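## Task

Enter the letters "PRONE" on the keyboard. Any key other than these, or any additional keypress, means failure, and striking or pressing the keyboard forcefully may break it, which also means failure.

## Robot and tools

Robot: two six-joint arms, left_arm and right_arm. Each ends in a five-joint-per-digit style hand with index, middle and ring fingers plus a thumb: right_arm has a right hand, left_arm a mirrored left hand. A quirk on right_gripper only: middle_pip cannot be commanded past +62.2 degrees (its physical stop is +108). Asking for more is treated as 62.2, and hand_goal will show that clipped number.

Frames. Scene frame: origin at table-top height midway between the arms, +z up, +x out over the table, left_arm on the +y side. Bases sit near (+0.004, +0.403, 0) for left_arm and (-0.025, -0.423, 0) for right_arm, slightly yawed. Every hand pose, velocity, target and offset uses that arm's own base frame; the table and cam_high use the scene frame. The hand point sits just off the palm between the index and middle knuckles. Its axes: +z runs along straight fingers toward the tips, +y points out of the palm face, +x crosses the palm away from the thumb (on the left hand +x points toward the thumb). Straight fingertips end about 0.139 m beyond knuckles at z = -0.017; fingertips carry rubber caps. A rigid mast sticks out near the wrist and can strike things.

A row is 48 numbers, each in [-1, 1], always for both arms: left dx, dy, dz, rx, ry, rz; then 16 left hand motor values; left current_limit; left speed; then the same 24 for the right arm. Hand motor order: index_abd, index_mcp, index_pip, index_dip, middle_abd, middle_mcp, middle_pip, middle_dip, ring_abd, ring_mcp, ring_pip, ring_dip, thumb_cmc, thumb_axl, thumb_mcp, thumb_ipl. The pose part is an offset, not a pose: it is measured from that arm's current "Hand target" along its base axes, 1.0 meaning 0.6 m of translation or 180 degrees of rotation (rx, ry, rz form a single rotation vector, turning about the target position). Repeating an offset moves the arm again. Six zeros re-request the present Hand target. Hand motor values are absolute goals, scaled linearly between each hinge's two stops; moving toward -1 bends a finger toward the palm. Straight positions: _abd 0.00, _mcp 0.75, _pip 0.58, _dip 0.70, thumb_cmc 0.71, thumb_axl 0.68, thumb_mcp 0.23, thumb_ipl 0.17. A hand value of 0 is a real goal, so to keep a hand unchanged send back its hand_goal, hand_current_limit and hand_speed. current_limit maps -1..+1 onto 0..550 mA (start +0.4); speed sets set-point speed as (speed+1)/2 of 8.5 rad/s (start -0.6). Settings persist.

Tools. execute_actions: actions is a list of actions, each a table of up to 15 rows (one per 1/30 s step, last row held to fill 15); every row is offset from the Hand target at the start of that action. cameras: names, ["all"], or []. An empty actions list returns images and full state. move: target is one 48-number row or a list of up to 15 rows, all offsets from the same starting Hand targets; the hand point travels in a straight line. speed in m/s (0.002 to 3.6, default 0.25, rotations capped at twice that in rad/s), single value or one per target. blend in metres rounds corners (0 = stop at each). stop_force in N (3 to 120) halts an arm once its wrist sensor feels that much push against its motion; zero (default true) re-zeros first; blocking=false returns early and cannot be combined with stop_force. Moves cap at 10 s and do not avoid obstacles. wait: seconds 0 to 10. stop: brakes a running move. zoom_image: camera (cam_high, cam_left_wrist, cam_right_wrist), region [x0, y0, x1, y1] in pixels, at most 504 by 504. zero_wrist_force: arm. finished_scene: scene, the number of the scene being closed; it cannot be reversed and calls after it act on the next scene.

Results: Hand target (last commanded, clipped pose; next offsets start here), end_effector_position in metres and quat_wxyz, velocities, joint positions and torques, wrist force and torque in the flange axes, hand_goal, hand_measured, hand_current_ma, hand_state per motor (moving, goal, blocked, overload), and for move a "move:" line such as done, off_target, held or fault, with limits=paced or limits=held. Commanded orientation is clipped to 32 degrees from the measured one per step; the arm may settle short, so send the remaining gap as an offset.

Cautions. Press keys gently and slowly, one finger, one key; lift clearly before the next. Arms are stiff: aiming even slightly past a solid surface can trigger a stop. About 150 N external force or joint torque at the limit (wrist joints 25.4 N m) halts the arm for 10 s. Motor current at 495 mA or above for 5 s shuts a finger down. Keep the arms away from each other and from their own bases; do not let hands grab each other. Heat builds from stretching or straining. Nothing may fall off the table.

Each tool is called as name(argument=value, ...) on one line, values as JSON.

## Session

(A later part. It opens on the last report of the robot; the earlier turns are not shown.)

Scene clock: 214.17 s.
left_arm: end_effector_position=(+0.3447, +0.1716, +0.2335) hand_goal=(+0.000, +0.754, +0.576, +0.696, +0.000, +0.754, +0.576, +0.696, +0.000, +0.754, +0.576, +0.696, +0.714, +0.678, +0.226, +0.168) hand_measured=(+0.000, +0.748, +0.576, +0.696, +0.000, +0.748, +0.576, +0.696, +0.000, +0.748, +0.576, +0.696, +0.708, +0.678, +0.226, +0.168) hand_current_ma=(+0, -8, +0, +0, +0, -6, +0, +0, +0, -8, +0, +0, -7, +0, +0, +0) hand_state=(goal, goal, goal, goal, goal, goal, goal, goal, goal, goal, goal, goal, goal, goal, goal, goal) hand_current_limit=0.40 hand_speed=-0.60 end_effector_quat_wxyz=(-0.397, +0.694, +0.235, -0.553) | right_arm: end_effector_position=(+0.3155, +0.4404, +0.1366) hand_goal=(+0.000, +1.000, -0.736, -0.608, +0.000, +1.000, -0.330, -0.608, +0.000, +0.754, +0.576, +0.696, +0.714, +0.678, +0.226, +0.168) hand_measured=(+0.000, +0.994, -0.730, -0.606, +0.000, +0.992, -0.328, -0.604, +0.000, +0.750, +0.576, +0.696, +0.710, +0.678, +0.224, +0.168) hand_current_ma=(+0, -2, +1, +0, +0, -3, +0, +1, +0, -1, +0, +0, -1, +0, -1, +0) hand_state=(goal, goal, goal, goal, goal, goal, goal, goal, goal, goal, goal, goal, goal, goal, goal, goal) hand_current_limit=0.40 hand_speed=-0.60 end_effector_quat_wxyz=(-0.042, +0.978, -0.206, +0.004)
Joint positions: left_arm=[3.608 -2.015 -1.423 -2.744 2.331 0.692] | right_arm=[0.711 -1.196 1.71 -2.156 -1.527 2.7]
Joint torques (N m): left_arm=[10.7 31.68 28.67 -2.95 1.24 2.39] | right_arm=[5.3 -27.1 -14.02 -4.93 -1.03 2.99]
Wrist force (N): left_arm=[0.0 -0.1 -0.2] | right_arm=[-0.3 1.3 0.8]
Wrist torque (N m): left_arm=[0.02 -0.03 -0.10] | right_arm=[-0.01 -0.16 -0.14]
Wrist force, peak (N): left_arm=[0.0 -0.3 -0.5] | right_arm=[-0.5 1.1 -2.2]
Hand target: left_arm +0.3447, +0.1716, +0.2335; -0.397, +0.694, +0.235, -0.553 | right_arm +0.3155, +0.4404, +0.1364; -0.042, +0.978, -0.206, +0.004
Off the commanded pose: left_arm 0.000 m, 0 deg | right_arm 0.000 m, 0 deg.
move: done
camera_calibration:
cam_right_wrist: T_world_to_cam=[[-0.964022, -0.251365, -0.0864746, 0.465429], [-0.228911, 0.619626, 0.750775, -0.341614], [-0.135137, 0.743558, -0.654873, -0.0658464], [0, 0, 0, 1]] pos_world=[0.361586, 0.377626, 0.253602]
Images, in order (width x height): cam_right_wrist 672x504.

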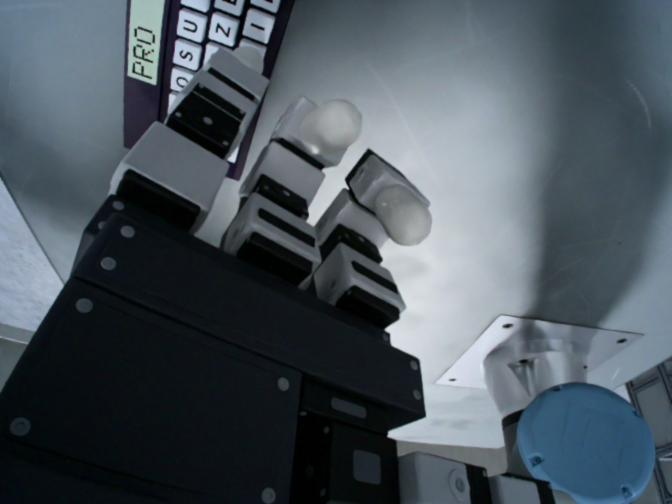

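move(target=[0,0,0,0,0,0, 0,0.754,0.576,0.696,0,0.754,0.576,0.696,0,0.754,0.576,0.696,0.714,0.678,0.226,0.168,0.4,-0.6, 0.0002,0.0042,-0.0015,0,0,0, 0,1,-0.737,-0.609,0,1,-0.331,-0.609,0,0.754,0.576,0.696,0.714,0.678,0.226,0.168,0.4,-0.6], speed=0.03)

move(target=[0,0,0,0,0,0, 0,0.754,0.576,0.696,0,0.754,0.576,0.696,0,0.754,0.576,0.696,0.714,0.678,0.226,0.168,0.4,-0.6, 0,0,-0.015,0,0,0, 0,1,-0.737,-0.609,0,1,-0.331,-0.609,0,0.754,0.576,0.696,0.714,0.678,0.226,0.168,0.4,-0.6], speed=0.01, stop_force=3)

move(target=[[0,0,0,0,0,0, 0,0.754,0.576,0.696,0,0.754,0.576,0.696,0,0.754,0.576,0.696,0.714,0.678,0.226,0.168,0.4,-0.6, 0,0,0.0165,0,0,0, 0,1,-0.737,-0.609,0,1,-0.331,-0.609,0,0.754,0.576,0.696,0.714,0.678,0.226,0.168,0.4,-0.6],[0,0,0,0,0,0, 0,0.754,0.576,0.696,0,0.754,0.576,0.696,0,0.754,0.576,0.696,0.714,0.678,0.226,0.168,0.4,-0.6, 0.0262,-0.0558,0.0165,0,0,0, 0,1,-0.737,-0.609,0,1,-0.331,-0.609,0,0.754,0.576,0.696,0.714,0.678,0.226,0.168,0.4,-0.6],[0,0,0,0,0,0, 0,0.754,0.576,0.696,0,0.754,0.576,0.696,0,0.754,0.576,0.696,0.714,0.678,0.226,0.168,0.4,-0.6, 0.0262,-0.0558,0.0085,0,0,0, 0,1,-0.737,-0.609,0,1,-0.331,-0.609,0,0.754,0.576,0.696,0.714,0.678,0.226,0.168,0.4,-0.6]], speed=0.06, cameras=["cam_right_wrist"])

zoom_image(camera="cam_right_wrist", region=[200, 20, 280, 80])

zoom_image(camera="cam_right_wrist", region=[100, 0, 280, 120])

Scene clock: 235.67 s.
left_arm: end_effector_position=(+0.3447, +0.1716, +0.2335) hand_goal=(+0.000, +0.754, +0.576, +0.696, +0.000, +0.754, +0.576, +0.696, +0.000, +0.754, +0.576, +0.696, +0.714, +0.678, +0.226, +0.168) hand_measured=(+0.000, +0.748, +0.576, +0.696, +0.000, +0.748, +0.576, +0.696, +0.000, +0.748, +0.576, +0.696, +0.708, +0.678, +0.226, +0.168) hand_current_ma=(+0, -8, +0, +0, +0, -6, +0, +0, +0, -8, +0, +0, -7, +0, +0, +0) hand_state=(goal, goal, goal, goal, goal, goal, goal, goal, goal, goal, goal, goal, goal, goal, goal, goal) hand_current_limit=0.40 hand_speed=-0.60 end_effector_quat_wxyz=(-0.397, +0.694, +0.235, -0.553) | right_arm: end_effector_position=(+0.3156, +0.4427, +0.1356) hand_goal=(+0.000, +1.000, -0.736, -0.608, +0.000, +1.000, -0.330, -0.608, +0.000, +0.754, +0.576, +0.696, +0.714, +0.678, +0.226, +0.168) hand_measured=(+0.000, +0.994, -0.730, -0.606, +0.000, +0.992, -0.328, -0.604, +0.000, +0.750, +0.576, +0.696, +0.710, +0.678, +0.224, +0.168) hand_current_ma=(+0, -2, +1, +0, +0, -3, +0, +1, +0, -1, +0, +0, -1, +0, -1, +0) hand_state=(goal, goal, goal, goal, goal, goal, goal, goal, goal, goal, goal, goal, goal, goal, goal, goal) hand_current_limit=0.40 hand_speed=-0.60 end_effector_quat_wxyz=(-0.042, +0.978, -0.206, +0.004)
Joint positions: left_arm=[3.608 -2.015 -1.423 -2.744 2.331 0.692] | right_arm=[0.714 -1.191 1.706 -2.157 -1.527 2.703]
Joint torques (N m): left_arm=[11.08 32.12 28.74 -2.85 1.36 2.29] | right_arm=[5.8 -27.22 -30.3 -4.84 -1.53 2.89]
Wrist force (N): left_arm=[0.1 -0.3 -0.4] | right_arm=[-0.3 1.1 0.8]
Wrist torque (N m): left_arm=[0.01 -0.06 -0.07] | right_arm=[-0.04 -0.17 -0.14]
Wrist force, peak (N): left_arm=[0.2 -0.6 -0.3] | right_arm=[-0.3 1.3 0.9]
Hand target: left_arm +0.3447, +0.1716, +0.2335; -0.397, +0.694, +0.235, -0.553 | right_arm +0.3156, +0.4429, +0.1355; -0.042, +0.978, -0.206, +0.004
Off the commanded pose: left_arm 0.000 m, 0 deg | right_arm 0.000 m, 0 deg.
move: done

Scene clock: 237.30 s.
left_arm: end_effector_position=(+0.3447, +0.1716, +0.2335) hand_goal=(+0.000, +0.754, +0.576, +0.696, +0.000, +0.754, +0.576, +0.696, +0.000, +0.754, +0.576, +0.696, +0.714, +0.678, +0.226, +0.168) hand_measured=(+0.000, +0.748, +0.576, +0.696, +0.000, +0.748, +0.576, +0.696, +0.000, +0.748, +0.576, +0.696, +0.708, +0.678, +0.226, +0.168) hand_current_ma=(+0, -8, +0, +0, +0, -6, +0, +0, +0, -8, +0, +0, -7, +0, +0, +0) hand_state=(goal, goal, goal, goal, goal, goal, goal, goal, goal, goal, goal, goal, goal, goal, goal, goal) hand_current_limit=0.40 hand_speed=-0.60 end_effector_quat_wxyz=(-0.397, +0.694, +0.235, -0.553) | right_arm: end_effector_position=(+0.3157, +0.4429, +0.1312) hand_goal=(+0.000, +1.000, -0.736, -0.608, +0.000, +1.000, -0.330, -0.608, +0.000, +0.754, +0.576, +0.696, +0.714, +0.678, +0.226, +0.168) hand_measured=(+0.000, +0.994, -0.730, -0.606, +0.000, +0.992, -0.328, -0.604, +0.000, +0.750, +0.576, +0.696, +0.710, +0.678, +0.224, +0.168) hand_current_ma=(+0, -2, +1, +0, +0, -3, +0, +1, +0, -1, +0, +0, -1, +0, -1, +0) hand_state=(goal, goal, goal, goal, goal, goal, goal, goal, goal, goal, goal, goal, goal, goal, goal, goal) hand_current_limit=0.40 hand_speed=-0.60 end_effector_quat_wxyz=(-0.042, +0.978, -0.206, +0.004)
Joint positions: left_arm=[3.608 -2.015 -1.423 -2.744 2.331 0.692] | right_arm=[0.714 -1.185 1.711 -2.167 -1.527 2.703]
Joint torques (N m): left_arm=[10.66 32.47 30.04 -2.89 1.29 2.24] | right_arm=[4.53 -40.6 -29.27 0.03 0.18 3.09]
Wrist force (N): left_arm=[0.1 -0.2 -0.1] | right_arm=[-0.4 0.9 -2.1]
Wrist torque (N m): left_arm=[-0.01 -0.05 -0.08] | right_arm=[0.15 0.02 -0.15]
Wrist force, peak (N): left_arm=[-0.3 -0.4 -0.3] | right_arm=[-0.6 1.0 -5.8]
Hand target: left_arm +0.3447, +0.1716, +0.2335; -0.397, +0.694, +0.235, -0.553 | right_arm +0.3156, +0.4429, +0.1312; -0.042, +0.978, -0.206, +0.004 (not the last commanded pose)
Off the commanded pose: left_arm 0.000 m, 0 deg | right_arm 0.005 m, 0 deg.
move: contact (right_arm)

Scene clock: 239.53 s.
left_arm: end_effector_position=(+0.3447, +0.1716, +0.2335) hand_goal=(+0.000, +0.754, +0.576, +0.696, +0.000, +0.754, +0.576, +0.696, +0.000, +0.754, +0.576, +0.696, +0.714, +0.678, +0.226, +0.168) hand_measured=(+0.000, +0.748, +0.576, +0.696, +0.000, +0.748, +0.576, +0.696, +0.000, +0.748, +0.576, +0.696, +0.708, +0.678, +0.226, +0.168) hand_current_ma=(+0, -8, +0, +0, +0, -6, +0, +0, +0, -8, +0, +0, -7, +0, +0, +0) hand_state=(goal, goal, goal, goal, goal, goal, goal, goal, goal, goal, goal, goal, goal, goal, goal, goal) hand_current_limit=0.40 hand_speed=-0.60 end_effector_quat_wxyz=(-0.397, +0.694, +0.235, -0.553) | right_arm: end_effector_position=(+0.3314, +0.4094, +0.1364) hand_goal=(+0.000, +1.000, -0.736, -0.608, +0.000, +1.000, -0.330, -0.608, +0.000, +0.754, +0.576, +0.696, +0.714, +0.678, +0.226, +0.168) hand_measured=(+0.000, +0.994, -0.730, -0.606, +0.000, +0.992, -0.328, -0.604, +0.000, +0.750, +0.576, +0.696, +0.710, +0.678, +0.224, +0.168) hand_current_ma=(+0, -2, +1, +0, +0, -3, +0, +1, +0, -1, +0, +0, -1, +0, -1, +0) hand_state=(goal, goal, goal, goal, goal, goal, goal, goal, goal, goal, goal, goal, goal, goal, goal, goal) hand_current_limit=0.40 hand_speed=-0.60 end_effector_quat_wxyz=(-0.042, +0.978, -0.206, +0.004)
Joint positions: left_arm=[3.608 -2.015 -1.423 -2.744 2.331 0.692] | right_arm=[0.653 -1.227 1.755 -2.167 -1.523 2.642]
Joint torques (N m): left_arm=[11.6 31.89 28.99 -3 1.23 2.21] | right_arm=[-8.67 -26.39 -13.44 -4.95 2.03 -2.69]
Wrist force (N): left_arm=[-0.1 -0.2 0.0] | right_arm=[-0.1 0.9 0.9]
Wrist torque (N m): left_arm=[-0.02 -0.02 -0.11] | right_arm=[-0.09 -0.20 0.01]
Wrist force, peak (N): left_arm=[0.0 -0.5 -0.4] | right_arm=[-0.4 0.7 -1.7]
Hand target: left_arm +0.3447, +0.1716, +0.2335; -0.397, +0.694, +0.235, -0.553 | right_arm +0.3314, +0.4094, +0.1363; -0.042, +0.978, -0.206, +0.004
Off the commanded pose: left_arm 0.000 m, 0 deg | right_arm 0.000 m, 0 deg.
move: done
camera_calibration:
cam_right_wrist: T_world_to_cam=[[-0.964022, -0.251365, -0.0864746, 0.472947], [-0.228911, 0.619626, 0.750775, -0.318615], [-0.135137, 0.743558, -0.654873, -0.0407784], [0, 0, 0, 1]] pos_world=[0.377486, 0.346626, 0.253402]
Images, in order (width x height): cam_right_wrist 672x504.

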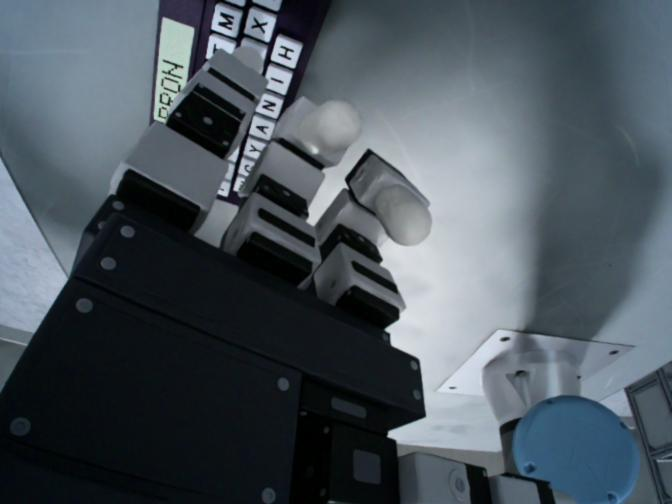

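Scaled by 6.300 from the camera's 672x504 image, which has a finer 960x720 frame.

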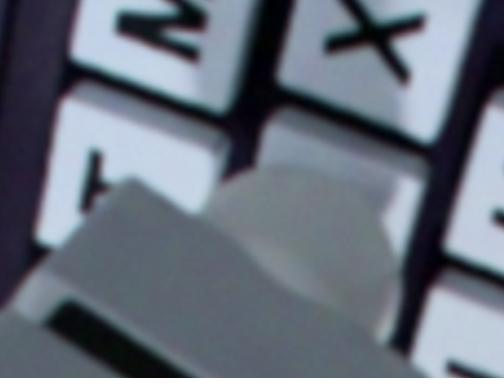

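Scaled by 2.800 from the camera's 672x504 image, which has a finer 960x720 frame.

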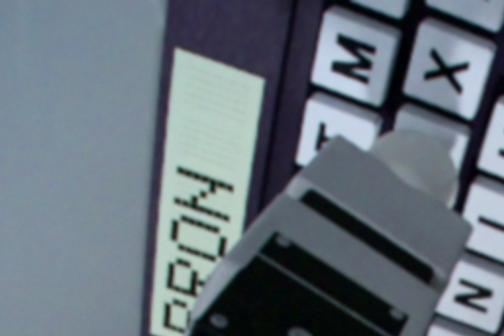

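move(target=[0,0,0,0,0,0, 0,0.754,0.576,0.696,0,0.754,0.576,0.696,0,0.754,0.576,0.696,0.714,0.678,0.226,0.168,0.4,-0.6, -0.0008,0.0024,-0.0015,0,0,0, 0,1,-0.737,-0.609,0,1,-0.331,-0.609,0,0.754,0.576,0.696,0.714,0.678,0.226,0.168,0.4,-0.6], speed=0.03)

move(target=[0,0,0,0,0,0, 0,0.754,0.576,0.696,0,0.754,0.576,0.696,0,0.754,0.576,0.696,0.714,0.678,0.226,0.168,0.4,-0.6, 0,0,-0.015,0,0,0, 0,1,-0.737,-0.609,0,1,-0.331,-0.609,0,0.754,0.576,0.696,0.714,0.678,0.226,0.168,0.4,-0.6], speed=0.01, stop_force=3)

move(target=[0,0,0,0,0,0, 0,0.754,0.576,0.696,0,0.754,0.576,0.696,0,0.754,0.576,0.696,0.714,0.678,0.226,0.168,0.4,-0.6, 0,0,0.06,0,0,0, 0,1,-0.737,-0.609,0,1,-0.331,-0.609,0,0.754,0.576,0.696,0.714,0.678,0.226,0.168,0.4,-0.6], speed=0.08, cameras=["cam_right_wrist"])

zoom_image(camera="cam_right_wrist", region=[120, 0, 300, 120])

Scene clock: 250.20 s.
left_arm: end_effector_position=(+0.3447, +0.1716, +0.2335) hand_goal=(+0.000, +0.754, +0.576, +0.696, +0.000, +0.754, +0.576, +0.696, +0.000, +0.754, +0.576, +0.696, +0.714, +0.678, +0.226, +0.168) hand_measured=(+0.000, +0.748, +0.576, +0.696, +0.000, +0.748, +0.576, +0.696, +0.000, +0.748, +0.576, +0.696, +0.708, +0.678, +0.226, +0.168) hand_current_ma=(+0, -8, +0, +0, +0, -6, +0, +0, +0, -8, +0, +0, -7, +0, +0, +0) hand_state=(goal, goal, goal, goal, goal, goal, goal, goal, goal, goal, goal, goal, goal, goal, goal, goal) hand_current_limit=0.40 hand_speed=-0.60 end_effector_quat_wxyz=(-0.397, +0.694, +0.235, -0.553) | right_arm: end_effector_position=(+0.3309, +0.4108, +0.1354) hand_goal=(+0.000, +1.000, -0.736, -0.608, +0.000, +1.000, -0.330, -0.608, +0.000, +0.754, +0.576, +0.696, +0.714, +0.678, +0.226, +0.168) hand_measured=(+0.000, +0.994, -0.730, -0.606, +0.000, +0.992, -0.328, -0.604, +0.000, +0.750, +0.576, +0.696, +0.710, +0.678, +0.224, +0.168) hand_current_ma=(+0, -2, +1, +0, +0, -3, +0, +1, +0, -1, +0, +0, -1, +0, -1, +0) hand_state=(goal, goal, goal, goal, goal, goal, goal, goal, goal, goal, goal, goal, goal, goal, goal, goal) hand_current_limit=0.40 hand_speed=-0.60 end_effector_quat_wxyz=(-0.042, +0.978, -0.206, +0.004)
Joint positions: left_arm=[3.608 -2.015 -1.423 -2.744 2.331 0.692] | right_arm=[0.656 -1.225 1.754 -2.169 -1.523 2.644]
Joint torques (N m): left_arm=[10.55 31.54 29.78 -2.78 1.17 2.3] | right_arm=[5.59 -25.12 -30.09 -4.76 -1.09 3.13]
Wrist force (N): left_arm=[0.0 -0.3 -0.2] | right_arm=[-0.1 0.6 0.9]
Wrist torque (N m): left_arm=[-0.01 -0.04 -0.09] | right_arm=[-0.12 -0.20 -0.18]
Wrist force, peak (N): left_arm=[0.0 -0.1 -0.5] | right_arm=[-0.1 0.9 1.1]
Hand target: left_arm +0.3447, +0.1716, +0.2335; -0.397, +0.694, +0.235, -0.553 | right_arm +0.3309, +0.4108, +0.1354; -0.042, +0.978, -0.206, +0.004
Off the commanded pose: left_arm 0.000 m, 0 deg | right_arm 0.000 m, 0 deg.
move: done

Scene clock: 251.83 s.
left_arm: end_effector_position=(+0.3447, +0.1716, +0.2335) hand_goal=(+0.000, +0.754, +0.576, +0.696, +0.000, +0.754, +0.576, +0.696, +0.000, +0.754, +0.576, +0.696, +0.714, +0.678, +0.226, +0.168) hand_measured=(+0.000, +0.748, +0.576, +0.696, +0.000, +0.748, +0.576, +0.696, +0.000, +0.748, +0.576, +0.696, +0.708, +0.678, +0.226, +0.168) hand_current_ma=(+0, -8, +0, +0, +0, -6, +0, +0, +0, -8, +0, +0, -7, +0, +0, +0) hand_state=(goal, goal, goal, goal, goal, goal, goal, goal, goal, goal, goal, goal, goal, goal, goal, goal) hand_current_limit=0.40 hand_speed=-0.60 end_effector_quat_wxyz=(-0.397, +0.694, +0.235, -0.553) | right_arm: end_effector_position=(+0.3309, +0.4108, +0.1311) hand_goal=(+0.000, +1.000, -0.736, -0.608, +0.000, +1.000, -0.330, -0.608, +0.000, +0.754, +0.576, +0.696, +0.714, +0.678, +0.226, +0.168) hand_measured=(+0.000, +0.994, -0.730, -0.606, +0.000, +0.992, -0.328, -0.604, +0.000, +0.750, +0.576, +0.696, +0.710, +0.678, +0.224, +0.168) hand_current_ma=(+0, -2, +1, +0, +0, -3, +0, +1, +0, -1, +0, +0, -1, +0, -1, +0) hand_state=(goal, goal, goal, goal, goal, goal, goal, goal, goal, goal, goal, goal, goal, goal, goal, goal) hand_current_limit=0.40 hand_speed=-0.60 end_effector_quat_wxyz=(-0.042, +0.978, -0.206, +0.004)
Joint positions: left_arm=[3.608 -2.015 -1.423 -2.744 2.331 0.692] | right_arm=[0.656 -1.219 1.759 -2.18 -1.523 2.645]
Joint torques (N m): left_arm=[10.07 31.53 29.57 -2.99 1 2.39] | right_arm=[4.64 -39.01 -28.31 0.29 -1.13 3.05]
Wrist force (N): left_arm=[0.1 -0.2 -0.2] | right_arm=[-0.3 0.5 -2.2]
Wrist torque (N m): left_arm=[0.00 -0.05 -0.08] | right_arm=[0.09 0.06 -0.20]
Wrist force, peak (N): left_arm=[0.0 -0.4 -0.4] | right_arm=[-0.3 0.5 -6.2]
Hand target: left_arm +0.3447, +0.1716, +0.2335; -0.397, +0.694, +0.235, -0.553 | right_arm +0.3309, +0.4108, +0.1311; -0.042, +0.978, -0.206, +0.004 (not the last commanded pose)
Off the commanded pose: left_arm 0.000 m, 0 deg | right_arm 0.005 m, 0 deg.
move: contact (right_arm)

Scene clock: 252.87 s.
left_arm: end_effector_position=(+0.3447, +0.1716, +0.2335) hand_goal=(+0.000, +0.754, +0.576, +0.696, +0.000, +0.754, +0.576, +0.696, +0.000, +0.754, +0.576, +0.696, +0.714, +0.678, +0.226, +0.168) hand_measured=(+0.000, +0.748, +0.576, +0.696, +0.000, +0.748, +0.576, +0.696, +0.000, +0.748, +0.576, +0.696, +0.708, +0.678, +0.226, +0.168) hand_current_ma=(+0, -8, +0, +0, +0, -6, +0, +0, +0, -8, +0, +0, -7, +0, +0, +0) hand_state=(goal, goal, goal, goal, goal, goal, goal, goal, goal, goal, goal, goal, goal, goal, goal, goal) hand_current_limit=0.40 hand_speed=-0.60 end_effector_quat_wxyz=(-0.397, +0.694, +0.235, -0.553) | right_arm: end_effector_position=(+0.3309, +0.4109, +0.1669) hand_goal=(+0.000, +1.000, -0.736, -0.608, +0.000, +1.000, -0.330, -0.608, +0.000, +0.754, +0.576, +0.696, +0.714, +0.678, +0.226, +0.168) hand_measured=(+0.000, +0.994, -0.730, -0.606, +0.000, +0.992, -0.328, -0.604, +0.000, +0.750, +0.576, +0.696, +0.710, +0.678, +0.224, +0.168) hand_current_ma=(+0, -2, +1, +0, +0, -3, +0, +1, +0, -1, +0, +0, -1, +0, -1, +0) hand_state=(goal, goal, goal, goal, goal, goal, goal, goal, goal, goal, goal, goal, goal, goal, goal, goal) hand_current_limit=0.40 hand_speed=-0.60 end_effector_quat_wxyz=(-0.042, +0.978, -0.206, +0.004)
Joint positions: left_arm=[3.608 -2.015 -1.423 -2.744 2.331 0.692] | right_arm=[0.656 -1.26 1.712 -2.092 -1.523 2.645]
Joint torques (N m): left_arm=[9.78 31.57 29.33 -2.87 1.15 2.11] | right_arm=[1.18 -38.55 -30.15 -0.05 -0.88 1.22]
Wrist force (N): left_arm=[-0.1 -0.1 -0.3] | right_arm=[-0.1 1.0 0.8]
Wrist torque (N m): left_arm=[0.01 -0.03 -0.10] | right_arm=[-0.05 -0.18 -0.15]
Wrist force, peak (N): left_arm=[-0.1 0.0 -0.5] | right_arm=[-0.5 0.6 -2.3]
Hand target: left_arm +0.3447, +0.1716, +0.2335; -0.397, +0.694, +0.235, -0.553 | right_arm +0.3309, +0.4108, +0.1671; -0.042, +0.978, -0.206, +0.004
Off the commanded pose: left_arm 0.000 m, 0 deg | right_arm 0.000 m, 0 deg.
move: done
camera_calibration:
cam_right_wrist: T_world_to_cam=[[-0.964022, -0.251365, -0.0864746, 0.47548], [-0.228911, 0.619626, 0.750775, -0.342558], [-0.135137, 0.743558, -0.654873, -0.0219876], [0, 0, 0, 1]] pos_world=[0.376986, 0.348126, 0.283902]
Images, in order (width x height): cam_right_wrist 672x504.

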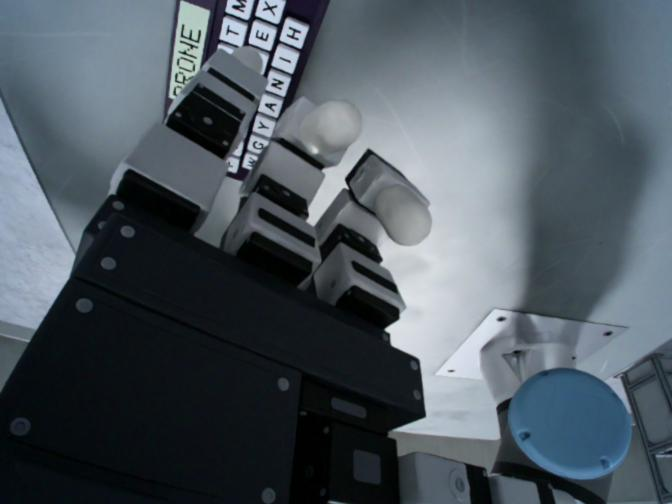

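Scaled by 2.800 from the camera's 672x504 image, which has a finer 960x720 frame.

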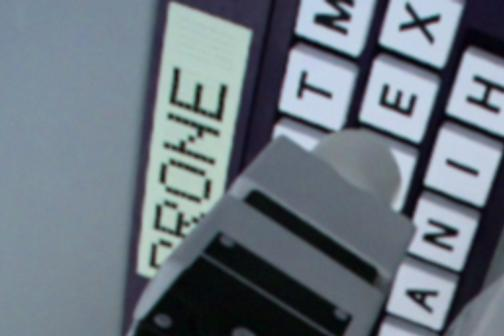

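finished_scene(scene=2)

The scene is finished: the task was done.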